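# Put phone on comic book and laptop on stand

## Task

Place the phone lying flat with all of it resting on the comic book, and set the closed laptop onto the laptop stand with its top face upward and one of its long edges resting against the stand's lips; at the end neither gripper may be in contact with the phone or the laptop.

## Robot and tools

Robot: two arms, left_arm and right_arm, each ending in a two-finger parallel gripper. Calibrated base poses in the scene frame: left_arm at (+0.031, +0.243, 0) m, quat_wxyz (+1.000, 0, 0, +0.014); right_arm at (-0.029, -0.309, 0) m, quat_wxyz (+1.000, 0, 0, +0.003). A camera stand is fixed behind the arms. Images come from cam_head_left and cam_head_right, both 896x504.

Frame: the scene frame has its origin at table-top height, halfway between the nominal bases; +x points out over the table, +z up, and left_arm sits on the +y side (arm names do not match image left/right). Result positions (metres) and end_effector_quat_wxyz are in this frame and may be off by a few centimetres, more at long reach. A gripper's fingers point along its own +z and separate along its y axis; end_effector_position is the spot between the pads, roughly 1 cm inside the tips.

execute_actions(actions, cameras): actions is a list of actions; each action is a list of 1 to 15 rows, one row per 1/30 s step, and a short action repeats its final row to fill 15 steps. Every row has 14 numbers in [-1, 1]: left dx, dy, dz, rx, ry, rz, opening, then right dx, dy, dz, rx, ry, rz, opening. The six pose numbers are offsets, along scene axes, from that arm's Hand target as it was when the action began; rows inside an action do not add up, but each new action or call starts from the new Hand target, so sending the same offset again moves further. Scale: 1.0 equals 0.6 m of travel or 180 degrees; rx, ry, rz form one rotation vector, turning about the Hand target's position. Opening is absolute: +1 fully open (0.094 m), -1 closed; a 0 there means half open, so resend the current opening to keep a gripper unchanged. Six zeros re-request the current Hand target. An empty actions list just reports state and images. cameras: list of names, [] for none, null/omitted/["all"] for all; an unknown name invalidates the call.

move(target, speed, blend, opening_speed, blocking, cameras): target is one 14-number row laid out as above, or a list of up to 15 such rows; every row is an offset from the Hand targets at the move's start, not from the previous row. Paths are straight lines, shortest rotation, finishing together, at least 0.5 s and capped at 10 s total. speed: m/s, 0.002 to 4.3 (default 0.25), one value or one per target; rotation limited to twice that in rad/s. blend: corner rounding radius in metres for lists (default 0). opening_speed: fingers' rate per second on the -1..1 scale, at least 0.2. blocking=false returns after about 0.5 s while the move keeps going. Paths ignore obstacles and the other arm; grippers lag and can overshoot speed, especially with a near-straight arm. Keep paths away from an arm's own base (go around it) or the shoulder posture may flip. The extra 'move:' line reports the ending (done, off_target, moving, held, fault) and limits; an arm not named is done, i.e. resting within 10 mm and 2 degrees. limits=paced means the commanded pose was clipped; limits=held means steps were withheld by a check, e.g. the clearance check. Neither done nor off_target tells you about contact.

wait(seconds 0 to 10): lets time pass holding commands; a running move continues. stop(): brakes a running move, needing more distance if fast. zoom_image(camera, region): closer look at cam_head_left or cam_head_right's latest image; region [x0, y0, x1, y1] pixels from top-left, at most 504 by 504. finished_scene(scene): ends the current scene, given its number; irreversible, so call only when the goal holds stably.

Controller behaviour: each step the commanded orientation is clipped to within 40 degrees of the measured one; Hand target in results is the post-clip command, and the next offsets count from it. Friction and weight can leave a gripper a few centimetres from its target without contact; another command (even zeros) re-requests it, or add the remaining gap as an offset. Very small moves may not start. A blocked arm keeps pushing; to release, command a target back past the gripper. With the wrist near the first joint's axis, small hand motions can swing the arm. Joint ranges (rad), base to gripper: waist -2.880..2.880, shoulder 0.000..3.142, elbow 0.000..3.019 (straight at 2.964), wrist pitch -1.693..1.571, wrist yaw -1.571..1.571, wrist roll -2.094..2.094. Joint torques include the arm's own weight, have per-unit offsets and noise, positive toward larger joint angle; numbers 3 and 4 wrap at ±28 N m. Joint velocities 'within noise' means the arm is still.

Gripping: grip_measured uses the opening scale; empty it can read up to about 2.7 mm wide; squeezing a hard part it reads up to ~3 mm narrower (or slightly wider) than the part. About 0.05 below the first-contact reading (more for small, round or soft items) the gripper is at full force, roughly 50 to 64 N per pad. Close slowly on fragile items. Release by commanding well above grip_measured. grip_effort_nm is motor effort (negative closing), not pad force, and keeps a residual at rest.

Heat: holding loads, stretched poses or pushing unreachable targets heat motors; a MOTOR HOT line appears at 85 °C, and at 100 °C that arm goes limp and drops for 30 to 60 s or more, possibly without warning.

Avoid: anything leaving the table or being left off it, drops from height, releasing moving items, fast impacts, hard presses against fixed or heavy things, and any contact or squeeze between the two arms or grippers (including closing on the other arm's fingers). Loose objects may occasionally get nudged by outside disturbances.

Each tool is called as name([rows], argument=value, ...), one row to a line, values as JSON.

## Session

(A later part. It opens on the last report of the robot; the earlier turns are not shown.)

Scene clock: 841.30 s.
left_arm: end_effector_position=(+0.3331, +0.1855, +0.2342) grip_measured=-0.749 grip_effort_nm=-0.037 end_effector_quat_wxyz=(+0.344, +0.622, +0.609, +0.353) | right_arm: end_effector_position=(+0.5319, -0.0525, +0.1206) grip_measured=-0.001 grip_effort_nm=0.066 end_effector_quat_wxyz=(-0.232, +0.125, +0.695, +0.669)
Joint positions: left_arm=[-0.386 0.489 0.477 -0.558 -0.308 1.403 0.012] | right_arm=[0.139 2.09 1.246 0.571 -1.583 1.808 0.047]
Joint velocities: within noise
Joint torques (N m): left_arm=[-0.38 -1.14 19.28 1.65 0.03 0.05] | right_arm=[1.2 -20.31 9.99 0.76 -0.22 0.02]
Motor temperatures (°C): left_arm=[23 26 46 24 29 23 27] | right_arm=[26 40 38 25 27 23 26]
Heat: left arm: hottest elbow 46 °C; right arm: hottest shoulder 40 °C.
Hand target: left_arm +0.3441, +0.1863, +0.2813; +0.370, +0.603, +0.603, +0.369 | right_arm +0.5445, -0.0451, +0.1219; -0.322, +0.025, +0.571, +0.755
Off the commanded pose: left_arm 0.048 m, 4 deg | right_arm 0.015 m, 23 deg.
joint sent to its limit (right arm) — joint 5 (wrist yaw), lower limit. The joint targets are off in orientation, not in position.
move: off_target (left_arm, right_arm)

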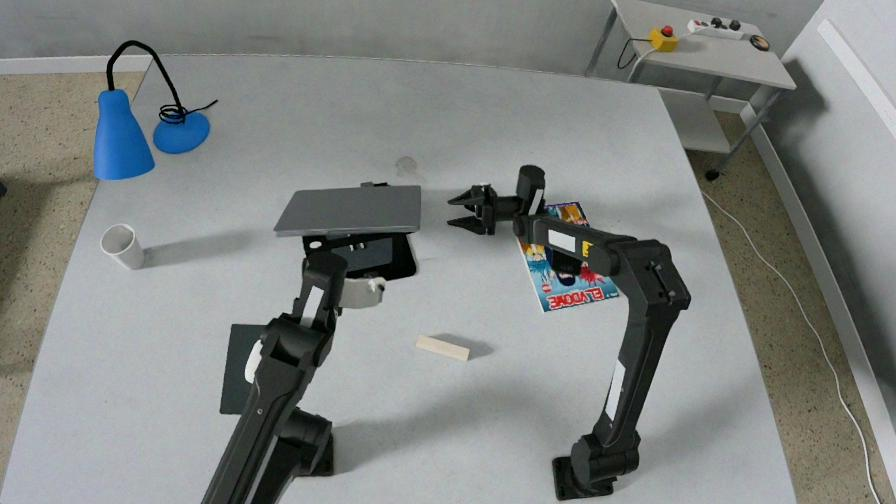

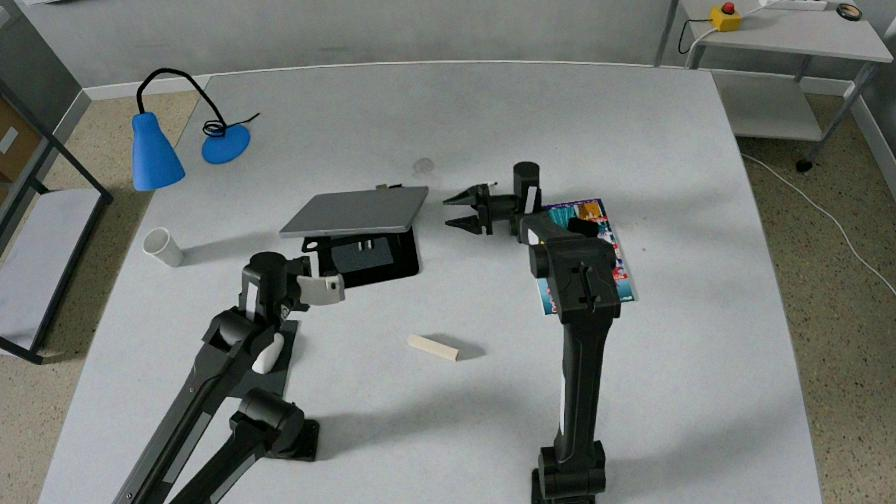

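move([
  [0,0,0,0,0,0,-0.75,0,0.0,-0.013,0,0,0,0],
  [0,0,0,0,0,0,-0.75,-0.015,0.12,-0.013,0,0,0,0],
], speed=0.08)

zoom_image(camera="cam_head_left", region=[330, 150, 530, 270])

zoom_image(camera="cam_head_right", region=[350, 150, 550, 270])

Scene clock: 850.10 s.
left_arm: end_effector_position=(+0.3331, +0.1855, +0.2342) grip_measured=-0.749 grip_effort_nm=-0.037 end_effector_quat_wxyz=(+0.344, +0.622, +0.609, +0.353) | right_arm: end_effector_position=(+0.5237, +0.0183, +0.1173) grip_measured=-0.001 grip_effort_nm=0.066 end_effector_quat_wxyz=(-0.261, +0.073, +0.702, +0.658)
Joint positions: left_arm=[-0.386 0.489 0.477 -0.558 -0.308 1.403 0.012] | right_arm=[0.256 2.144 1.34 0.531 -1.583 1.779 0.047]
Joint velocities: within noise
Joint torques (N m): left_arm=[-0.73 -1.03 19.45 1.32 0.04 0.1] | right_arm=[1.03 -20.84 10.33 0.76 -0.22 0.07]
Motor temperatures (°C): left_arm=[23 26 48 24 29 23 27] | right_arm=[26 40 38 25 27 23 26]
Heat: left arm: hottest elbow 48 °C; right arm: hottest shoulder 40 °C.
Hand target: left_arm +0.3441, +0.1863, +0.2813; +0.370, +0.603, +0.603, +0.369 | right_arm +0.5356, +0.0268, +0.1141; -0.322, +0.025, +0.571, +0.755
Off the commanded pose: left_arm 0.048 m, 4 deg | right_arm 0.015 m, 21 deg.
joint sent to its limit (right arm) — joint 5 (wrist yaw), lower limit. The joint targets are off in orientation, not in position.
move: off_target (left_arm, right_arm)

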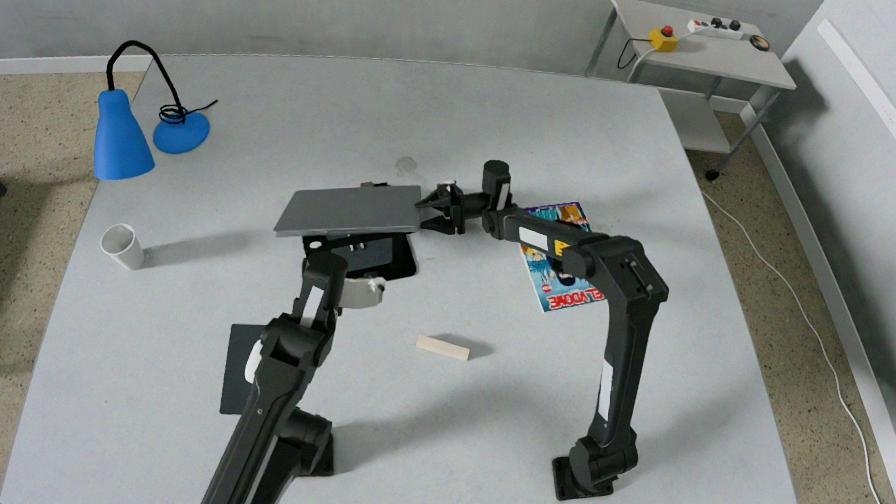

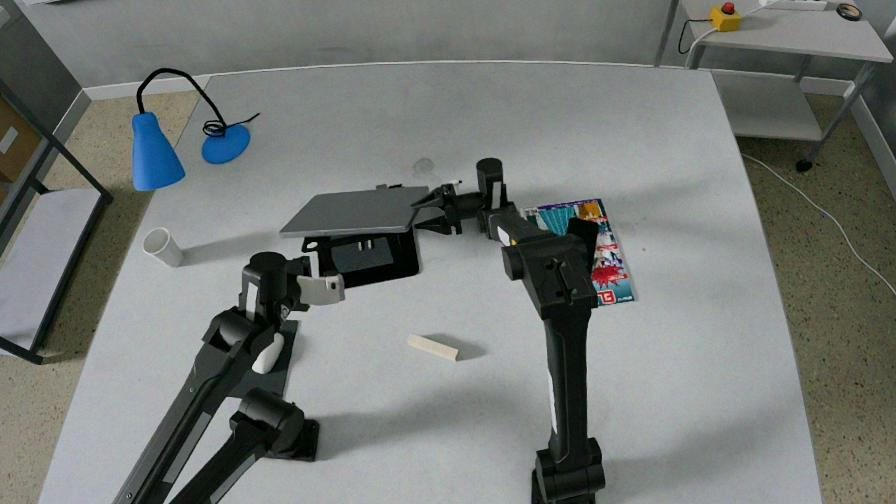

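Scaled by 2.520.

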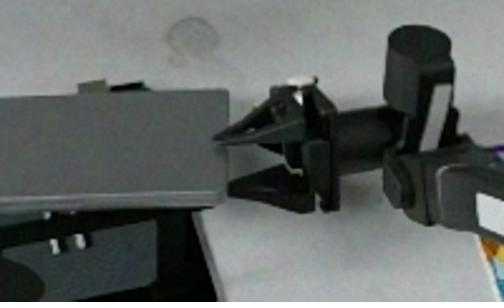

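Scaled by 2.520.

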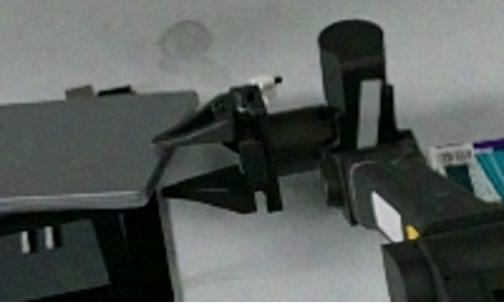

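Good straddle. In a bit more, then close.

move(target=[0,0,0,0,0,0,-0.75,-0.003,0.035,0,0,0,0,0], speed=0.08, cameras=[])

move(target=[0,0,0,0,0,0,-0.75,0,0,0,0,0,0,-1], opening_speed=0.4)

zoom_image(camera="cam_head_left", region=[230, 150, 530, 320])

zoom_image(camera="cam_head_right", region=[350, 150, 550, 270])

Scene clock: 855.53 s.
left_arm: end_effector_position=(+0.3331, +0.1855, +0.2342) grip_measured=-0.749 grip_effort_nm=-0.042 end_effector_quat_wxyz=(+0.344, +0.622, +0.609, +0.353) | right_arm: end_effector_position=(+0.5235, +0.0366, +0.1173) grip_measured=-0.001 grip_effort_nm=0.066 end_effector_quat_wxyz=(-0.269, +0.062, +0.703, +0.655)
Joint positions: left_arm=[-0.386 0.489 0.477 -0.558 -0.308 1.403 0.012] | right_arm=[0.285 2.159 1.377 0.484 -1.583 1.749 0.047]
Joint velocities: within noise
Joint torques (N m): left_arm=[-0.5 -1.55 19.37 1.4 -0.01 0.06] | right_arm=[1.38 -21.25 10.55 0.59 -0.24 0.05]
Motor temperatures (°C): left_arm=[23 25 49 24 29 23 27] | right_arm=[26 41 39 25 27 23 26]
Heat: left arm: hottest elbow 49 °C; right arm: hottest shoulder 41 °C.
Hand target: left_arm +0.3441, +0.1863, +0.2813; +0.370, +0.603, +0.603, +0.369 | right_arm +0.5337, +0.0478, +0.1141; -0.322, +0.025, +0.571, +0.755
Off the commanded pose: left_arm 0.048 m, 4 deg | right_arm 0.016 m, 20 deg.
joint sent to its limit (right arm) — joint 5 (wrist yaw), lower limit. The joint targets are off in orientation, not in position.
move: off_target (left_arm, right_arm)
No camera images: "cameras" was empty.

Scene clock: 858.23 s.
left_arm: end_effector_position=(+0.3331, +0.1855, +0.2342) grip_measured=-0.749 grip_effort_nm=-0.042 end_effector_quat_wxyz=(+0.344, +0.622, +0.609, +0.353) | right_arm: end_effector_position=(+0.5268, +0.0375, +0.1206) grip_measured=-0.612 grip_effort_nm=-1.038 end_effector_quat_wxyz=(-0.267, +0.058, +0.703, +0.657)
Joint positions: left_arm=[-0.386 0.489 0.477 -0.558 -0.308 1.403 0.012] | right_arm=[0.285 2.159 1.392 0.452 -1.586 1.724 0.018]
Joint velocities: within noise
Joint torques (N m): left_arm=[0.21 -1.14 19.63 1.42 0.02 -0.01] | right_arm=[1.44 -21.95 9.94 0.76 -0.16 -0.03]
Motor temperatures (°C): left_arm=[23 25 50 24 29 23 27] | right_arm=[26 40 39 25 27 23 26]
Heat: left arm: hottest elbow 50 °C; right arm: hottest shoulder 40 °C.
Hand target: left_arm +0.3441, +0.1863, +0.2813; +0.370, +0.603, +0.603, +0.369 | right_arm +0.5338, +0.0478, +0.1142; -0.322, +0.025, +0.571, +0.755
Off the commanded pose: left_arm 0.048 m, 4 deg | right_arm 0.014 m, 20 deg.
joint read past its limit (right arm) — joint 5 (wrist yaw), lower limit.
joint sent to its limit (right arm) — joint 5 (wrist yaw), lower limit. The joint targets are off in orientation, not in position.
move: off_target (left_arm, right_arm)

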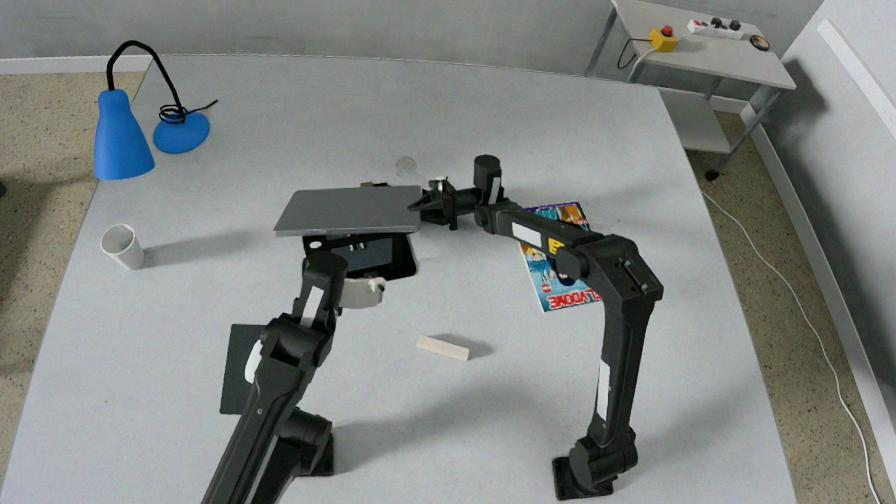

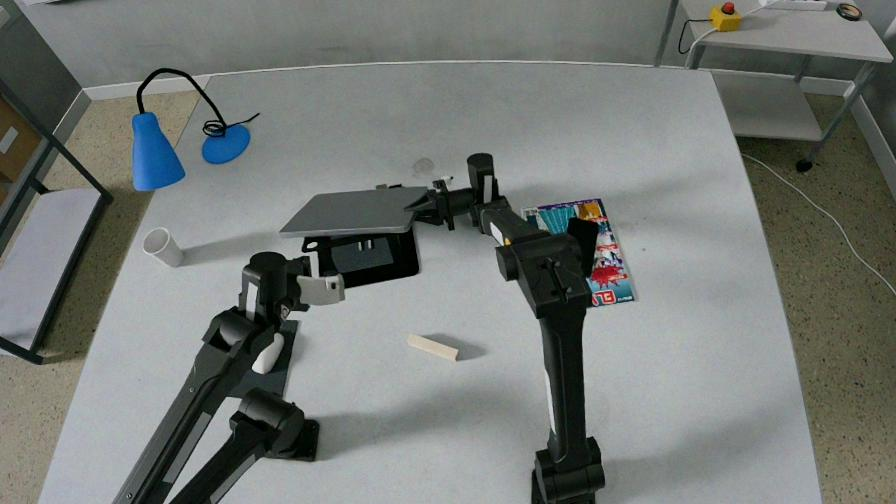

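Scaled by 1.680.

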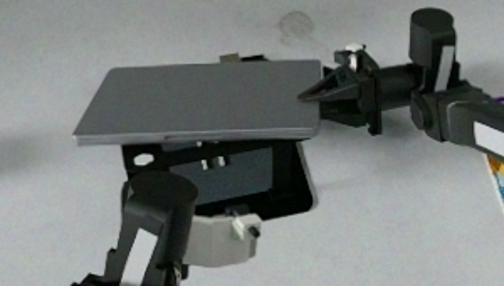

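Scaled by 2.520.

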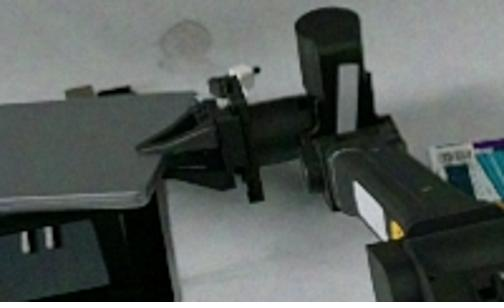

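move(target=[0,0,0,0,0,0,-0.75,0.05,0,0.02,0,0,0.01,-1], speed=0.06)

zoom_image(camera="cam_head_left", region=[230, 150, 530, 320])

zoom_image(camera="cam_head_left", region=[290, 170, 430, 210])

Scene clock: 864.03 s.
left_arm: end_effector_position=(+0.3331, +0.1855, +0.2342) grip_measured=-0.749 grip_effort_nm=-0.037 end_effector_quat_wxyz=(+0.344, +0.622, +0.609, +0.353) | right_arm: end_effector_position=(+0.5397, +0.0414, +0.1233) grip_measured=-0.612 grip_effort_nm=-1.038 end_effector_quat_wxyz=(-0.273, +0.064, +0.702, +0.654)
Joint positions: left_arm=[-0.386 0.489 0.477 -0.558 -0.308 1.403 0.012] | right_arm=[0.285 2.175 1.45 0.339 -1.586 1.671 0.018]
Joint velocities: within noise
Joint torques (N m): left_arm=[-0.21 -1.38 19.48 1.22 0 0.04] | right_arm=[0.38 -21.25 13.04 0.8 -0.2 0.18]
Motor temperatures (°C): left_arm=[23 25 51 24 29 23 27] | right_arm=[26 40 40 25 27 23 26]
Heat: left arm: hottest elbow 51 °C; right arm: hottest shoulder 40 °C.
Hand target: left_arm +0.3441, +0.1863, +0.2813; +0.370, +0.603, +0.603, +0.369 | right_arm +0.5638, +0.0478, +0.1261; -0.334, +0.016, +0.571, +0.750
Off the commanded pose: left_arm 0.048 m, 4 deg | right_arm 0.025 m, 21 deg.
joint read past its limit (right arm) — joint 5 (wrist yaw), lower limit.
joint sent to its limit (right arm) — joint 5 (wrist yaw), lower limit. The joint targets are off in orientation, not in position.
move: off_target (left_arm, right_arm)

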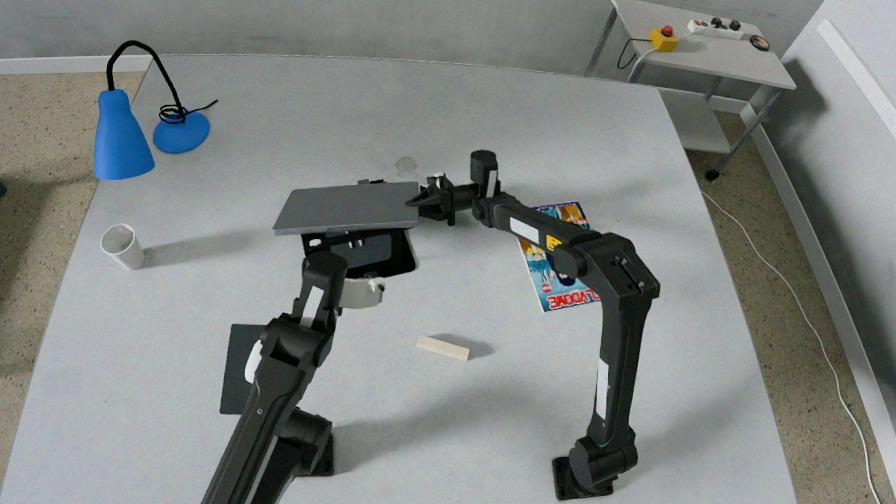

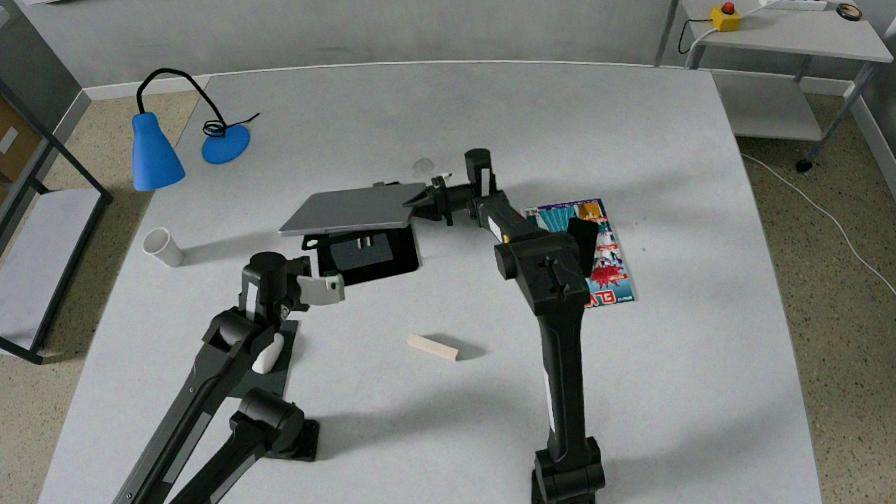

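Scaled by 1.680.

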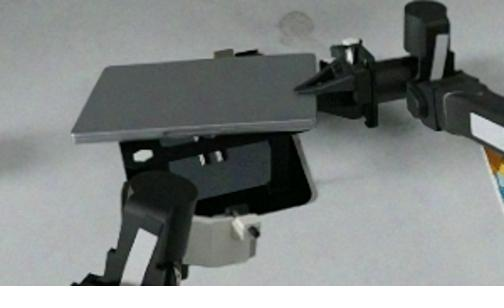

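Scaled by 3.600.

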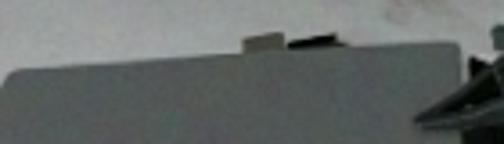

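move(target=[0,0,0,0,0,0,-0.4,-0.02,0,0.26,0,0,0,-1], speed=0.1)

zoom_image(camera="cam_head_left", region=[230, 150, 530, 320])

zoom_image(camera="cam_head_right", region=[250, 150, 550, 320])

Scene clock: 878.63 s.
left_arm: end_effector_position=(+0.3331, +0.1855, +0.2342) grip_measured=-0.402 grip_effort_nm=0.134 end_effector_quat_wxyz=(+0.344, +0.622, +0.609, +0.353) | right_arm: end_effector_position=(+0.5357, +0.0455, +0.1554) grip_measured=-0.613 grip_effort_nm=-1.043 end_effector_quat_wxyz=(-0.302, +0.119, +0.702, +0.634)
Joint positions: left_arm=[-0.386 0.489 0.477 -0.558 -0.308 1.403 0.028] | right_arm=[0.293 2.096 1.45 0.127 -1.544 1.665 0.018]
Joint velocities: within noise
Joint torques (N m): left_arm=[-0.38 -1.14 19.45 1.65 0.04 0.05] | right_arm=[0.38 -35.02 14.11 1.03 -1.7 0.74]
Motor temperatures (°C): left_arm=[23 25 53 24 28 23 27] | right_arm=[26 43 44 25 27 23 27]
Heat: left arm: hottest elbow 53 °C; right arm: hottest elbow 44 °C.
Hand target: left_arm +0.3441, +0.1863, +0.2813; +0.369, +0.603, +0.603, +0.369 | right_arm +0.5517, +0.0479, +0.2822; -0.334, +0.016, +0.571, +0.750
Off the commanded pose: left_arm 0.048 m, 4 deg | right_arm 0.128 m, 24 deg.
joint sent to its limit (right arm) — joint 5 (wrist yaw), lower limit. The joint targets are off in position and orientation.
move: off_target (left_arm, right_arm)

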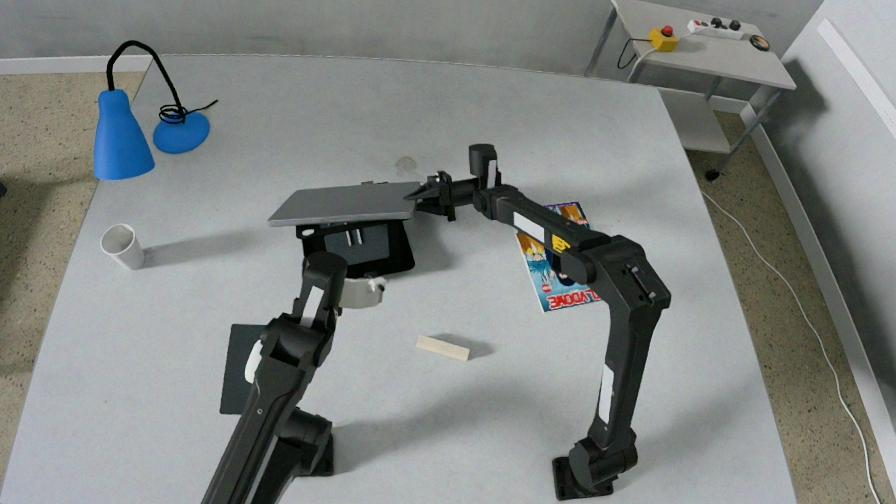

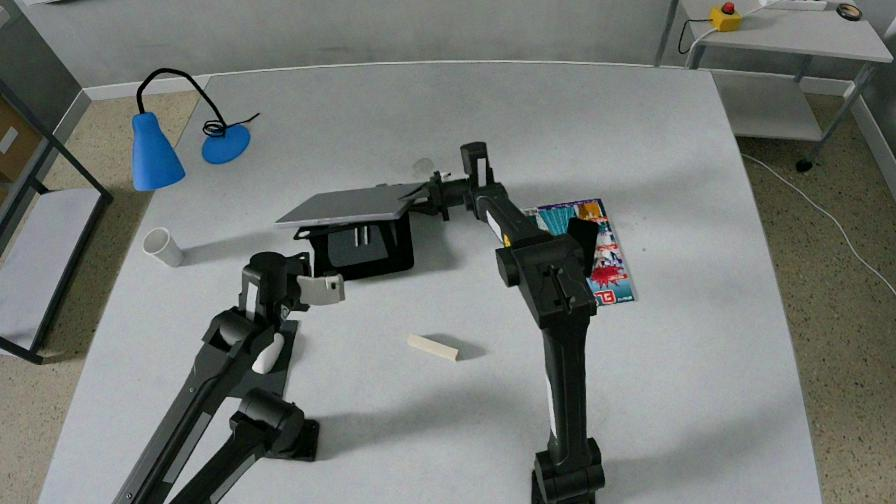

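Scaled by 1.680.

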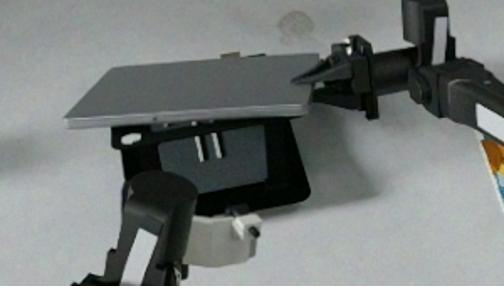

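Scaled by 1.680.

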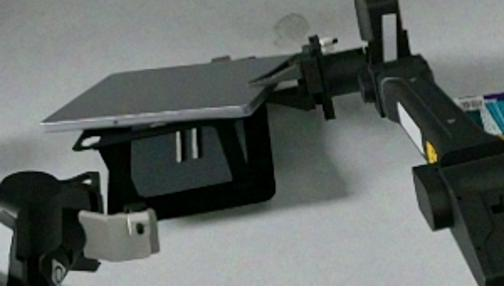

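move([
  [0,0,0,0,0,0,-0.4,0.01,0,-0.2,0,0,0,-1],
  [0,0,0,0,0,0,-0.4,0.01,0,-0.275,0,0,0,-1],
], speed=0.08)

zoom_image(camera="cam_head_left", region=[230, 150, 530, 320])

zoom_image(camera="cam_head_right", region=[250, 150, 550, 320])

Scene clock: 886.67 s.
left_arm: end_effector_position=(+0.3331, +0.1855, +0.2342) grip_measured=-0.402 grip_effort_nm=0.134 end_effector_quat_wxyz=(+0.344, +0.622, +0.609, +0.353) | right_arm: end_effector_position=(+0.5364, +0.0404, +0.1232) grip_measured=-0.613 grip_effort_nm=-1.038 end_effector_quat_wxyz=(-0.271, +0.063, +0.701, +0.656)
Joint positions: left_arm=[-0.386 0.489 0.477 -0.558 -0.308 1.403 0.028] | right_arm=[0.285 2.161 1.464 0.119 -1.586 1.474 0.018]
Joint velocities: within noise
Joint torques (N m): left_arm=[0.15 -1.79 19.56 1.48 0.04 0.05] | right_arm=[0.62 -20.31 12.63 0.69 -0.29 0.08]
Motor temperatures (°C): left_arm=[23 25 53 24 28 23 27] | right_arm=[26 46 46 25 29 24 27]
Heat: left arm: hottest elbow 53 °C; right arm: hottest shoulder 46 °C.
Hand target: left_arm +0.3441, +0.1863, +0.2813; +0.369, +0.603, +0.603, +0.369 | right_arm +0.5578, +0.0478, +0.1172; -0.334, +0.016, +0.571, +0.750
Off the commanded pose: left_arm 0.048 m, 4 deg | right_arm 0.023 m, 20 deg.
joint read past its limit (right arm) — joint 5 (wrist yaw), lower limit.
joint sent to its limit (right arm) — joint 5 (wrist yaw), lower limit. The joint targets are off in orientation, not in position.
move: off_target (left_arm, right_arm)

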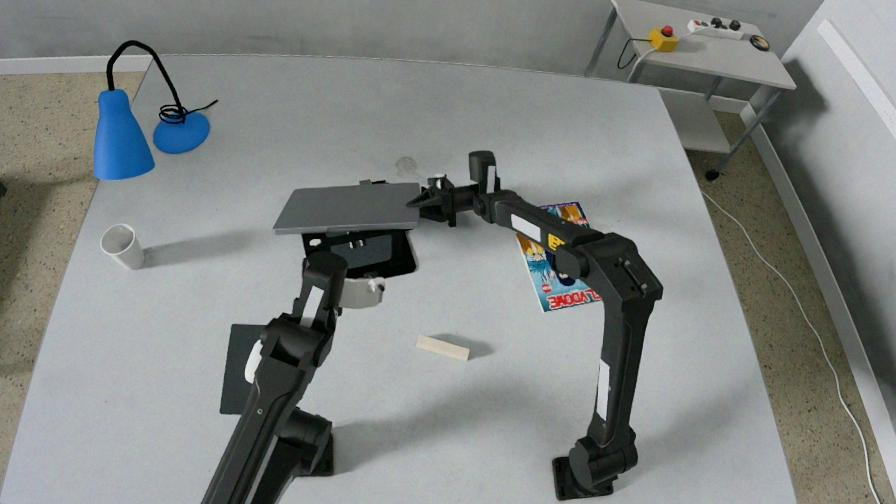

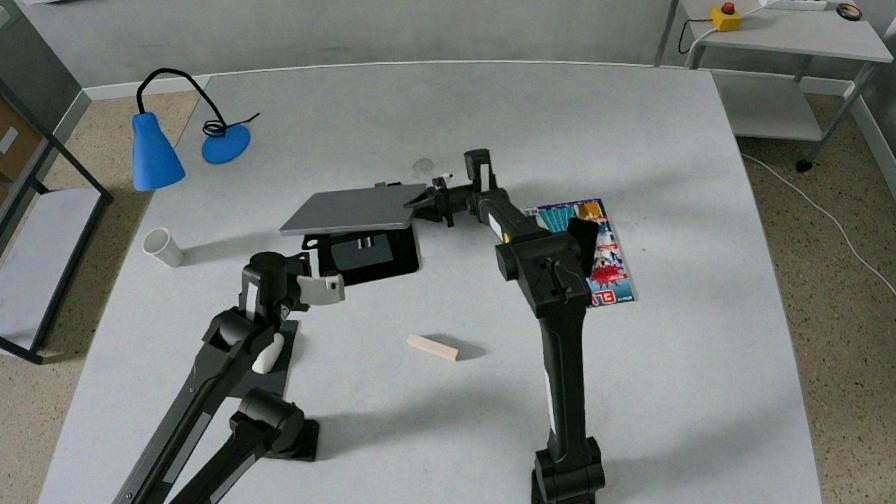

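Scaled by 1.680.

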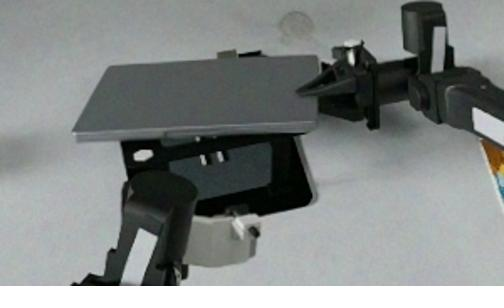

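Scaled by 1.680.

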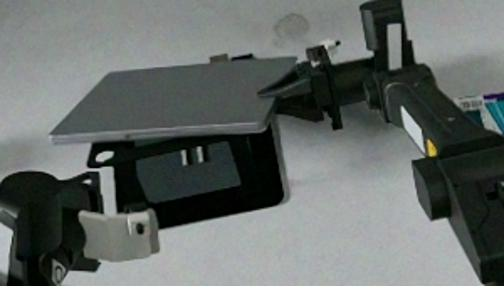

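move([
  [0,0,0,0,0,0,-0.4,-0.02,-0.0,0.015,0,0,0,-0.25],
  [0,0,0,0,0,0,-0.4,0.0,-0.06,0.015,0,0,0,-0.25],
], speed=0.08, opening_speed=0.5)

zoom_image(camera="cam_head_left", region=[330, 150, 530, 270])

zoom_image(camera="cam_head_right", region=[350, 150, 550, 270])

Scene clock: 892.77 s.
left_arm: end_effector_position=(+0.3331, +0.1855, +0.2342) grip_measured=-0.402 grip_effort_nm=0.129 end_effector_quat_wxyz=(+0.344, +0.622, +0.609, +0.353) | right_arm: end_effector_position=(+0.5527, +0.0134, +0.1214) grip_measured=-0.251 grip_effort_nm=0.066 end_effector_quat_wxyz=(-0.256, +0.080, +0.700, +0.662)
Joint positions: left_arm=[-0.386 0.489 0.477 -0.558 -0.308 1.403 0.028] | right_arm=[0.237 2.164 1.466 0.112 -1.586 1.469 0.035]
Joint velocities: within noise
Joint torques (N m): left_arm=[-0.32 -0.85 19.22 1.22 0.02 0.02] | right_arm=[0.21 -24.53 8.14 0.64 -0.3 0.04]
Motor temperatures (°C): left_arm=[23 25 54 24 28 23 27] | right_arm=[26 45 46 25 28 23 27]
Heat: left arm: hottest elbow 54 °C; right arm: hottest elbow 46 °C.
Hand target: left_arm +0.3441, +0.1863, +0.2813; +0.369, +0.603, +0.603, +0.369 | right_arm +0.5579, +0.0118, +0.1261; -0.334, +0.016, +0.571, +0.750
Off the commanded pose: left_arm 0.048 m, 4 deg | right_arm 0.007 m, 21 deg.
joint read past its limit (right arm) — joint 5 (wrist yaw), lower limit.
joint sent to its limit (right arm) — joint 5 (wrist yaw), lower limit. The joint targets are off in orientation, not in position.
move: off_target (left_arm, right_arm)

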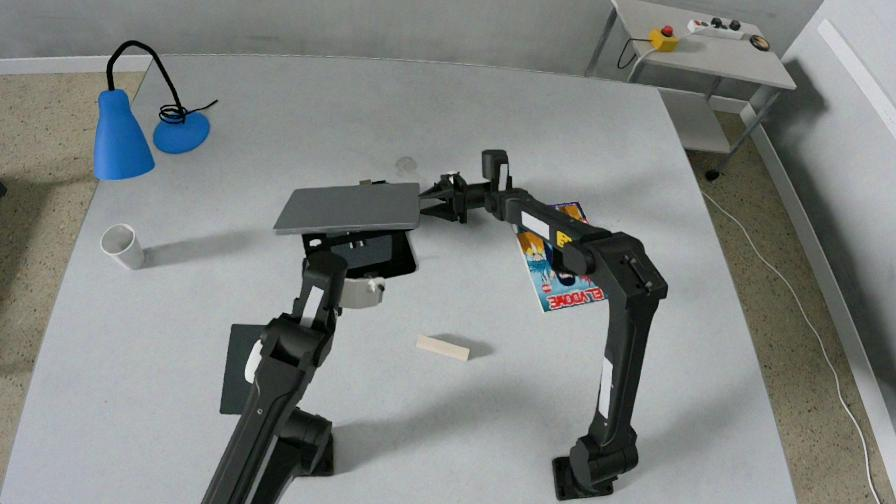

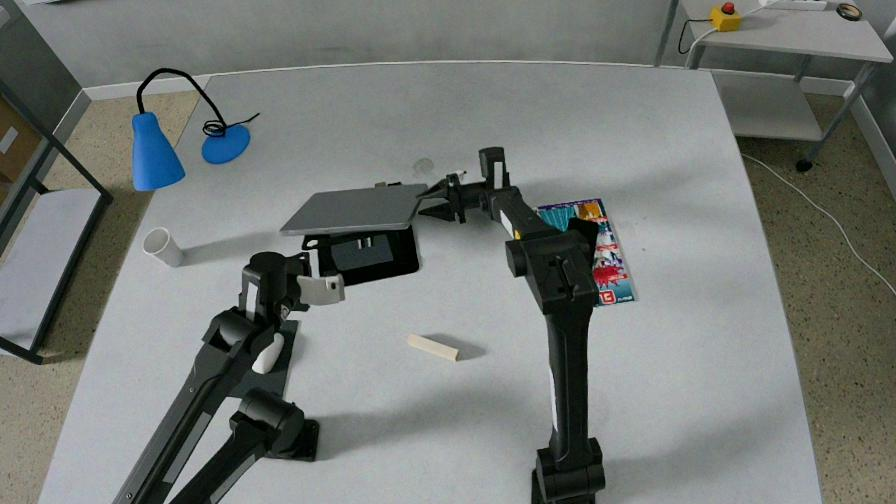

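Scaled by 2.520.

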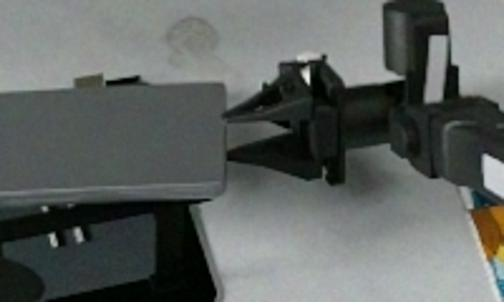

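Scaled by 2.520.

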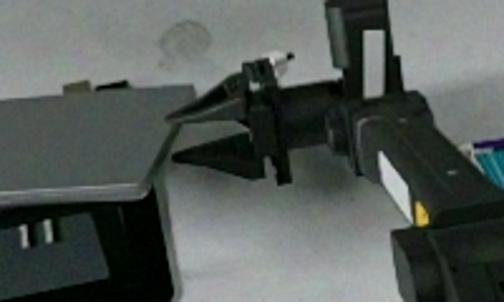

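move([
  [0,0,0,0,0,0,-0.4,-0.01,0.02,-0.01,0,0,0,-0.25],
  [0,0,0,0,0,0,-0.4,-0.01,0.02,-0.01,0,0,0,-1],
], speed=0.06, opening_speed=0.5)

zoom_image(camera="cam_head_left", region=[330, 150, 530, 270])

zoom_image(camera="cam_head_right", region=[350, 150, 550, 270])

Scene clock: 901.30 s.
left_arm: end_effector_position=(+0.3331, +0.1855, +0.2342) grip_measured=-0.402 grip_effort_nm=0.129 end_effector_quat_wxyz=(+0.344, +0.622, +0.609, +0.353) | right_arm: end_effector_position=(+0.5511, +0.0158, +0.1211) grip_measured=-0.740 grip_effort_nm=-1.028 end_effector_quat_wxyz=(-0.256, +0.078, +0.700, +0.662)
Joint positions: left_arm=[-0.386 0.489 0.477 -0.558 -0.308 1.403 0.028] | right_arm=[0.242 2.164 1.466 0.106 -1.586 1.459 0.012]
Joint velocities: within noise
Joint torques (N m): left_arm=[0.15 -0.79 19.47 1.37 0.01 0.03] | right_arm=[1.44 -23.77 8.38 0.62 -0.31 0]
Motor temperatures (°C): left_arm=[23 25 54 24 28 23 27] | right_arm=[26 43 44 25 27 23 27]
Heat: left arm: hottest elbow 54 °C; right arm: hottest elbow 44 °C.
Hand target: left_arm +0.3441, +0.1863, +0.2812; +0.369, +0.603, +0.603, +0.369 | right_arm +0.5518, +0.0239, +0.1201; -0.334, +0.016, +0.571, +0.750
Off the commanded pose: left_arm 0.048 m, 4 deg | right_arm 0.008 m, 21 deg.
joint read past its limit (right arm) — joint 5 (wrist yaw), lower limit.
joint sent to its limit (right arm) — joint 5 (wrist yaw), lower limit. The joint targets are off in orientation, not in position.
move: off_target (left_arm, right_arm); target 2's new opening was sent with right_arm's hand 0.008 m and 21 deg from that target

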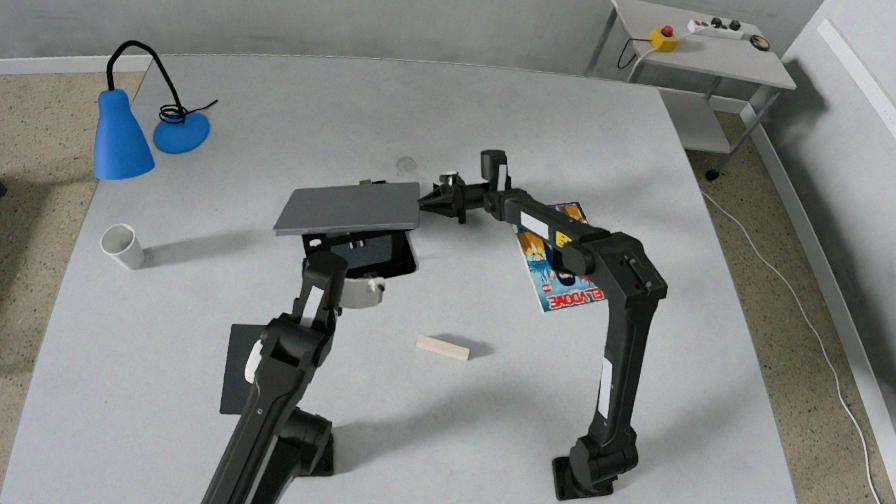

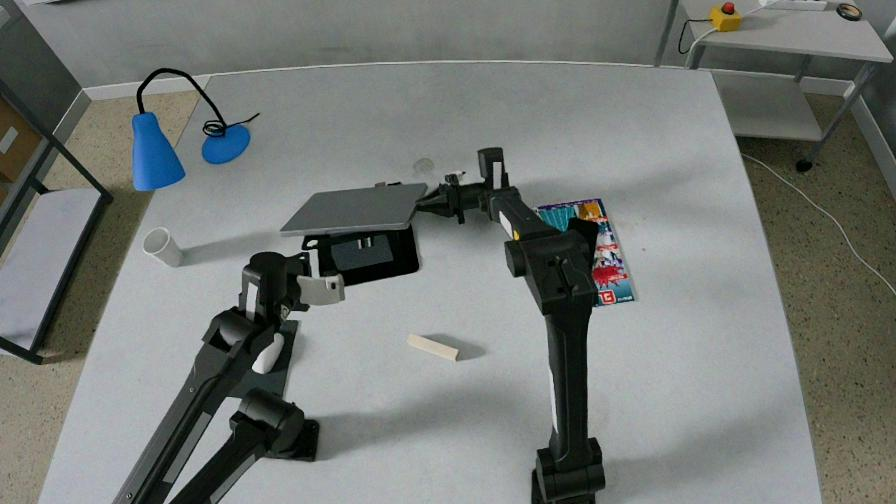

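Scaled by 2.520.

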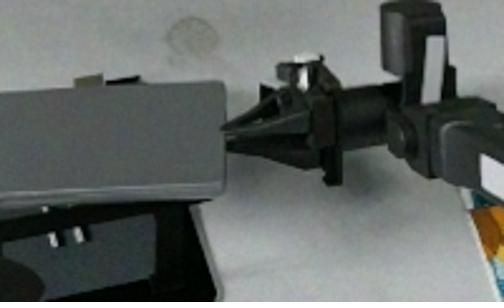

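Scaled by 2.520.

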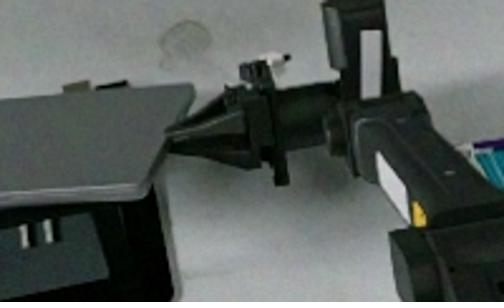

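move([
  [0,0,0,0,0,0,-0.4,0,0,0,0,0,0,-0.25],
  [0,0,0,0,0,0,-0.4,-0.008,0.03,0.003,0,0,0,-0.25],
  [0,0,0,0,0,0,-0.4,-0.008,0.03,0.003,0,0,0,-1],
], speed=0.06, opening_speed=0.5)

zoom_image(camera="cam_head_left", region=[330, 150, 530, 270])

zoom_image(camera="cam_head_right", region=[350, 150, 550, 270])

Scene clock: 914.97 s.
left_arm: end_effector_position=(+0.3331, +0.1855, +0.2342) grip_measured=-0.402 grip_effort_nm=0.129 end_effector_quat_wxyz=(+0.344, +0.622, +0.609, +0.353) | right_arm: end_effector_position=(+0.5415, +0.0320, +0.1206) grip_measured=-0.666 grip_effort_nm=-1.038 end_effector_quat_wxyz=(-0.266, +0.069, +0.701, +0.658)
Joint positions: left_arm=[-0.386 0.489 0.477 -0.558 -0.308 1.403 0.028] | right_arm=[0.27 2.164 1.466 0.099 -1.585 1.454 0.016]
Joint velocities: within noise
Joint torques (N m): left_arm=[-0.26 -1.26 19.54 1.5 -0.03 0.01] | right_arm=[1.38 -23.12 9.72 0.64 -0.34 0.03]
Motor temperatures (°C): left_arm=[23 25 55 24 28 23 27] | right_arm=[26 42 43 25 27 23 27]
Heat: left arm: hottest elbow 55 °C; right arm: hottest elbow 43 °C.
Hand target: left_arm +0.3441, +0.1863, +0.2812; +0.369, +0.603, +0.603, +0.369 | right_arm +0.5470, +0.0418, +0.1219; -0.334, +0.016, +0.571, +0.750
Off the commanded pose: left_arm 0.048 m, 4 deg | right_arm 0.011 m, 21 deg.
joint read past its limit (right arm) — joint 5 (wrist yaw), lower limit.
joint sent to its limit (right arm) — joint 5 (wrist yaw), lower limit. The joint targets are off in orientation, not in position.
move: off_target (left_arm, right_arm); target 3's new opening was sent with right_arm's hand 0.012 m and 21 deg from that target

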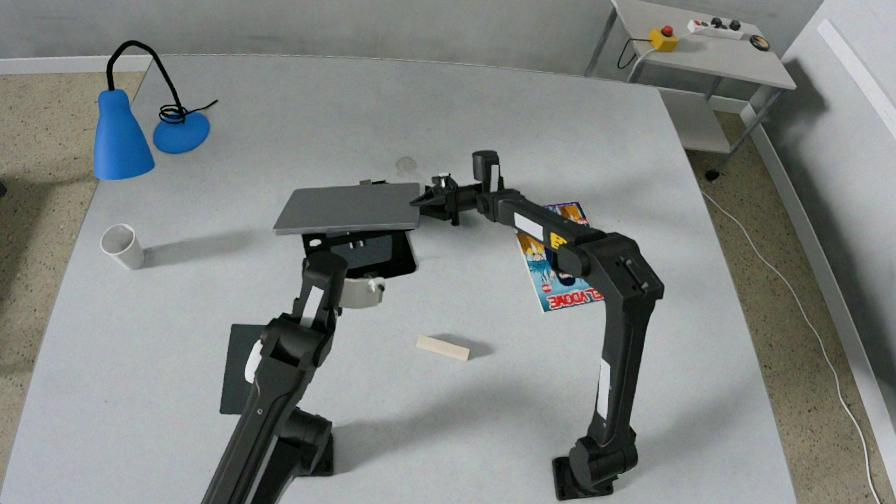

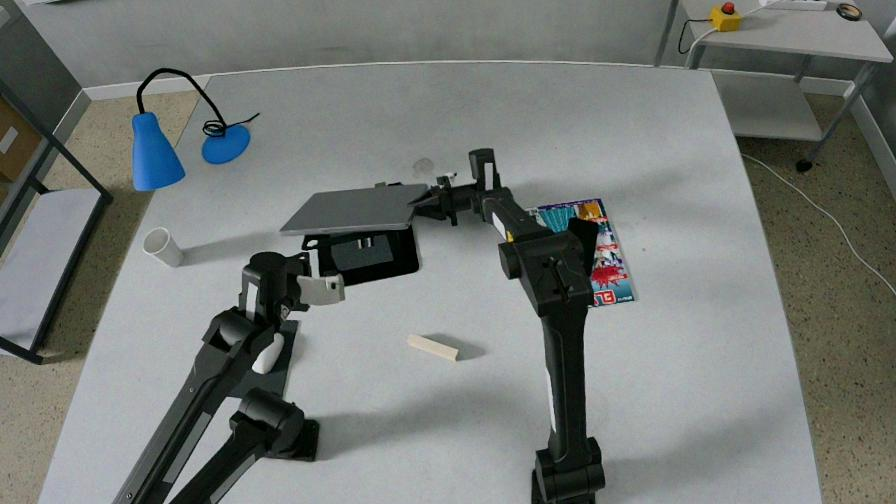

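Scaled by 2.520.

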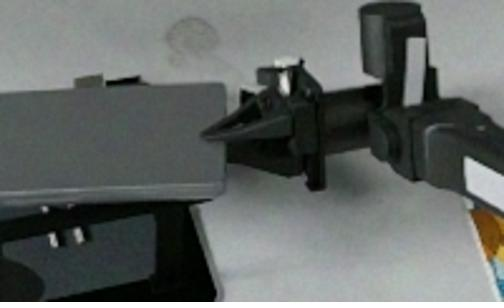

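Scaled by 2.520.

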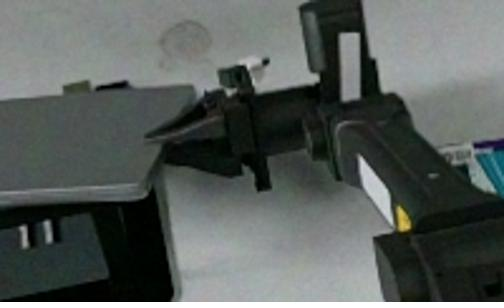

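move(target=[0,0,0,0,0,0,-0.4,0.05,0,0.02,0,0,0,-1], speed=0.06)

zoom_image(camera="cam_head_left", region=[230, 150, 530, 320])

zoom_image(camera="cam_head_left", region=[290, 170, 430, 210])

Scene clock: 920.33 s.
left_arm: end_effector_position=(+0.3331, +0.1855, +0.2342) grip_measured=-0.402 grip_effort_nm=0.129 end_effector_quat_wxyz=(+0.344, +0.622, +0.609, +0.353) | right_arm: end_effector_position=(+0.5517, +0.0348, +0.1232) grip_measured=-0.666 grip_effort_nm=-1.038 end_effector_quat_wxyz=(-0.272, +0.075, +0.700, +0.656)
Joint positions: left_arm=[-0.386 0.489 0.477 -0.558 -0.308 1.403 0.028] | right_arm=[0.27 2.181 1.512 0.046 -1.586 1.448 0.016]
Joint velocities: within noise
Joint torques (N m): left_arm=[-0.21 -1.67 19.49 1.44 -0.01 0] | right_arm=[0.44 -22.42 13.63 0.7 -0.32 0.24]
Motor temperatures (°C): left_arm=[23 25 55 24 28 23 27] | right_arm=[26 42 43 25 27 23 27]
Heat: left arm: hottest elbow 55 °C; right arm: hottest elbow 43 °C.
Hand target: left_arm +0.3441, +0.1863, +0.2812; +0.369, +0.603, +0.603, +0.369 | right_arm +0.5770, +0.0418, +0.1340; -0.334, +0.016, +0.571, +0.750
Off the commanded pose: left_arm 0.048 m, 4 deg | right_arm 0.028 m, 21 deg.
joint read past its limit (right arm) — joint 5 (wrist yaw), lower limit.
joint sent to its limit (right arm) — joint 5 (wrist yaw), lower limit. The joint targets are off in orientation, not in position.
move: off_target (left_arm, right_arm)

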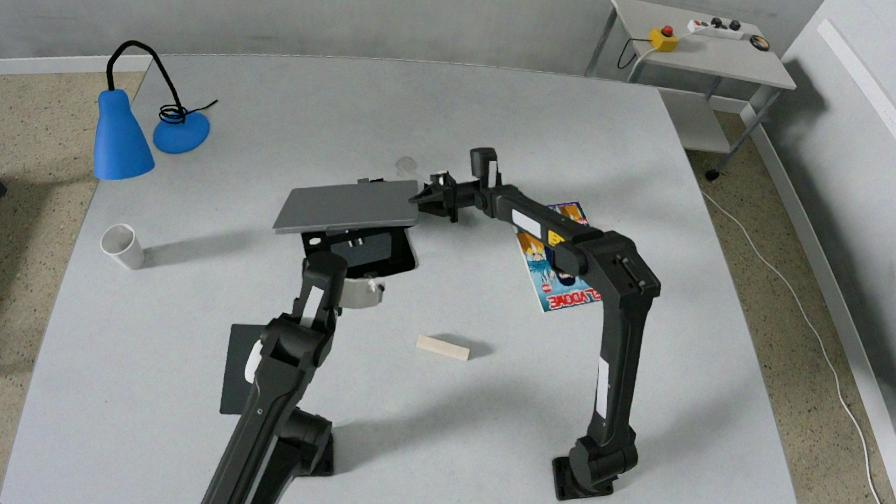

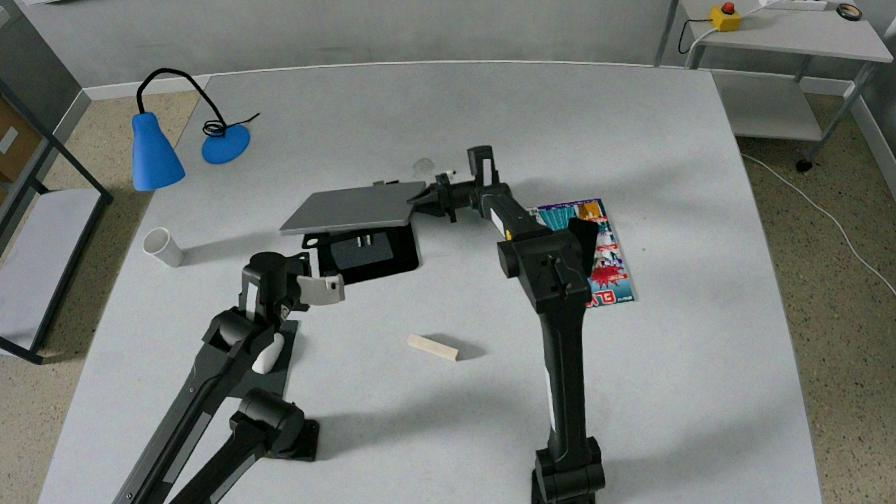

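Scaled by 1.680.

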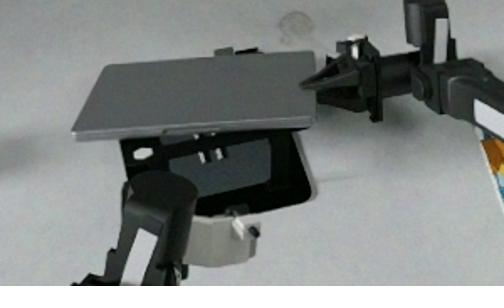

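Scaled by 3.600.

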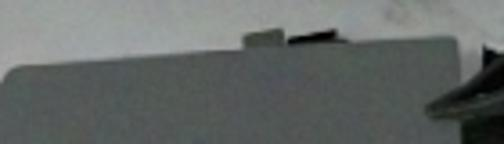

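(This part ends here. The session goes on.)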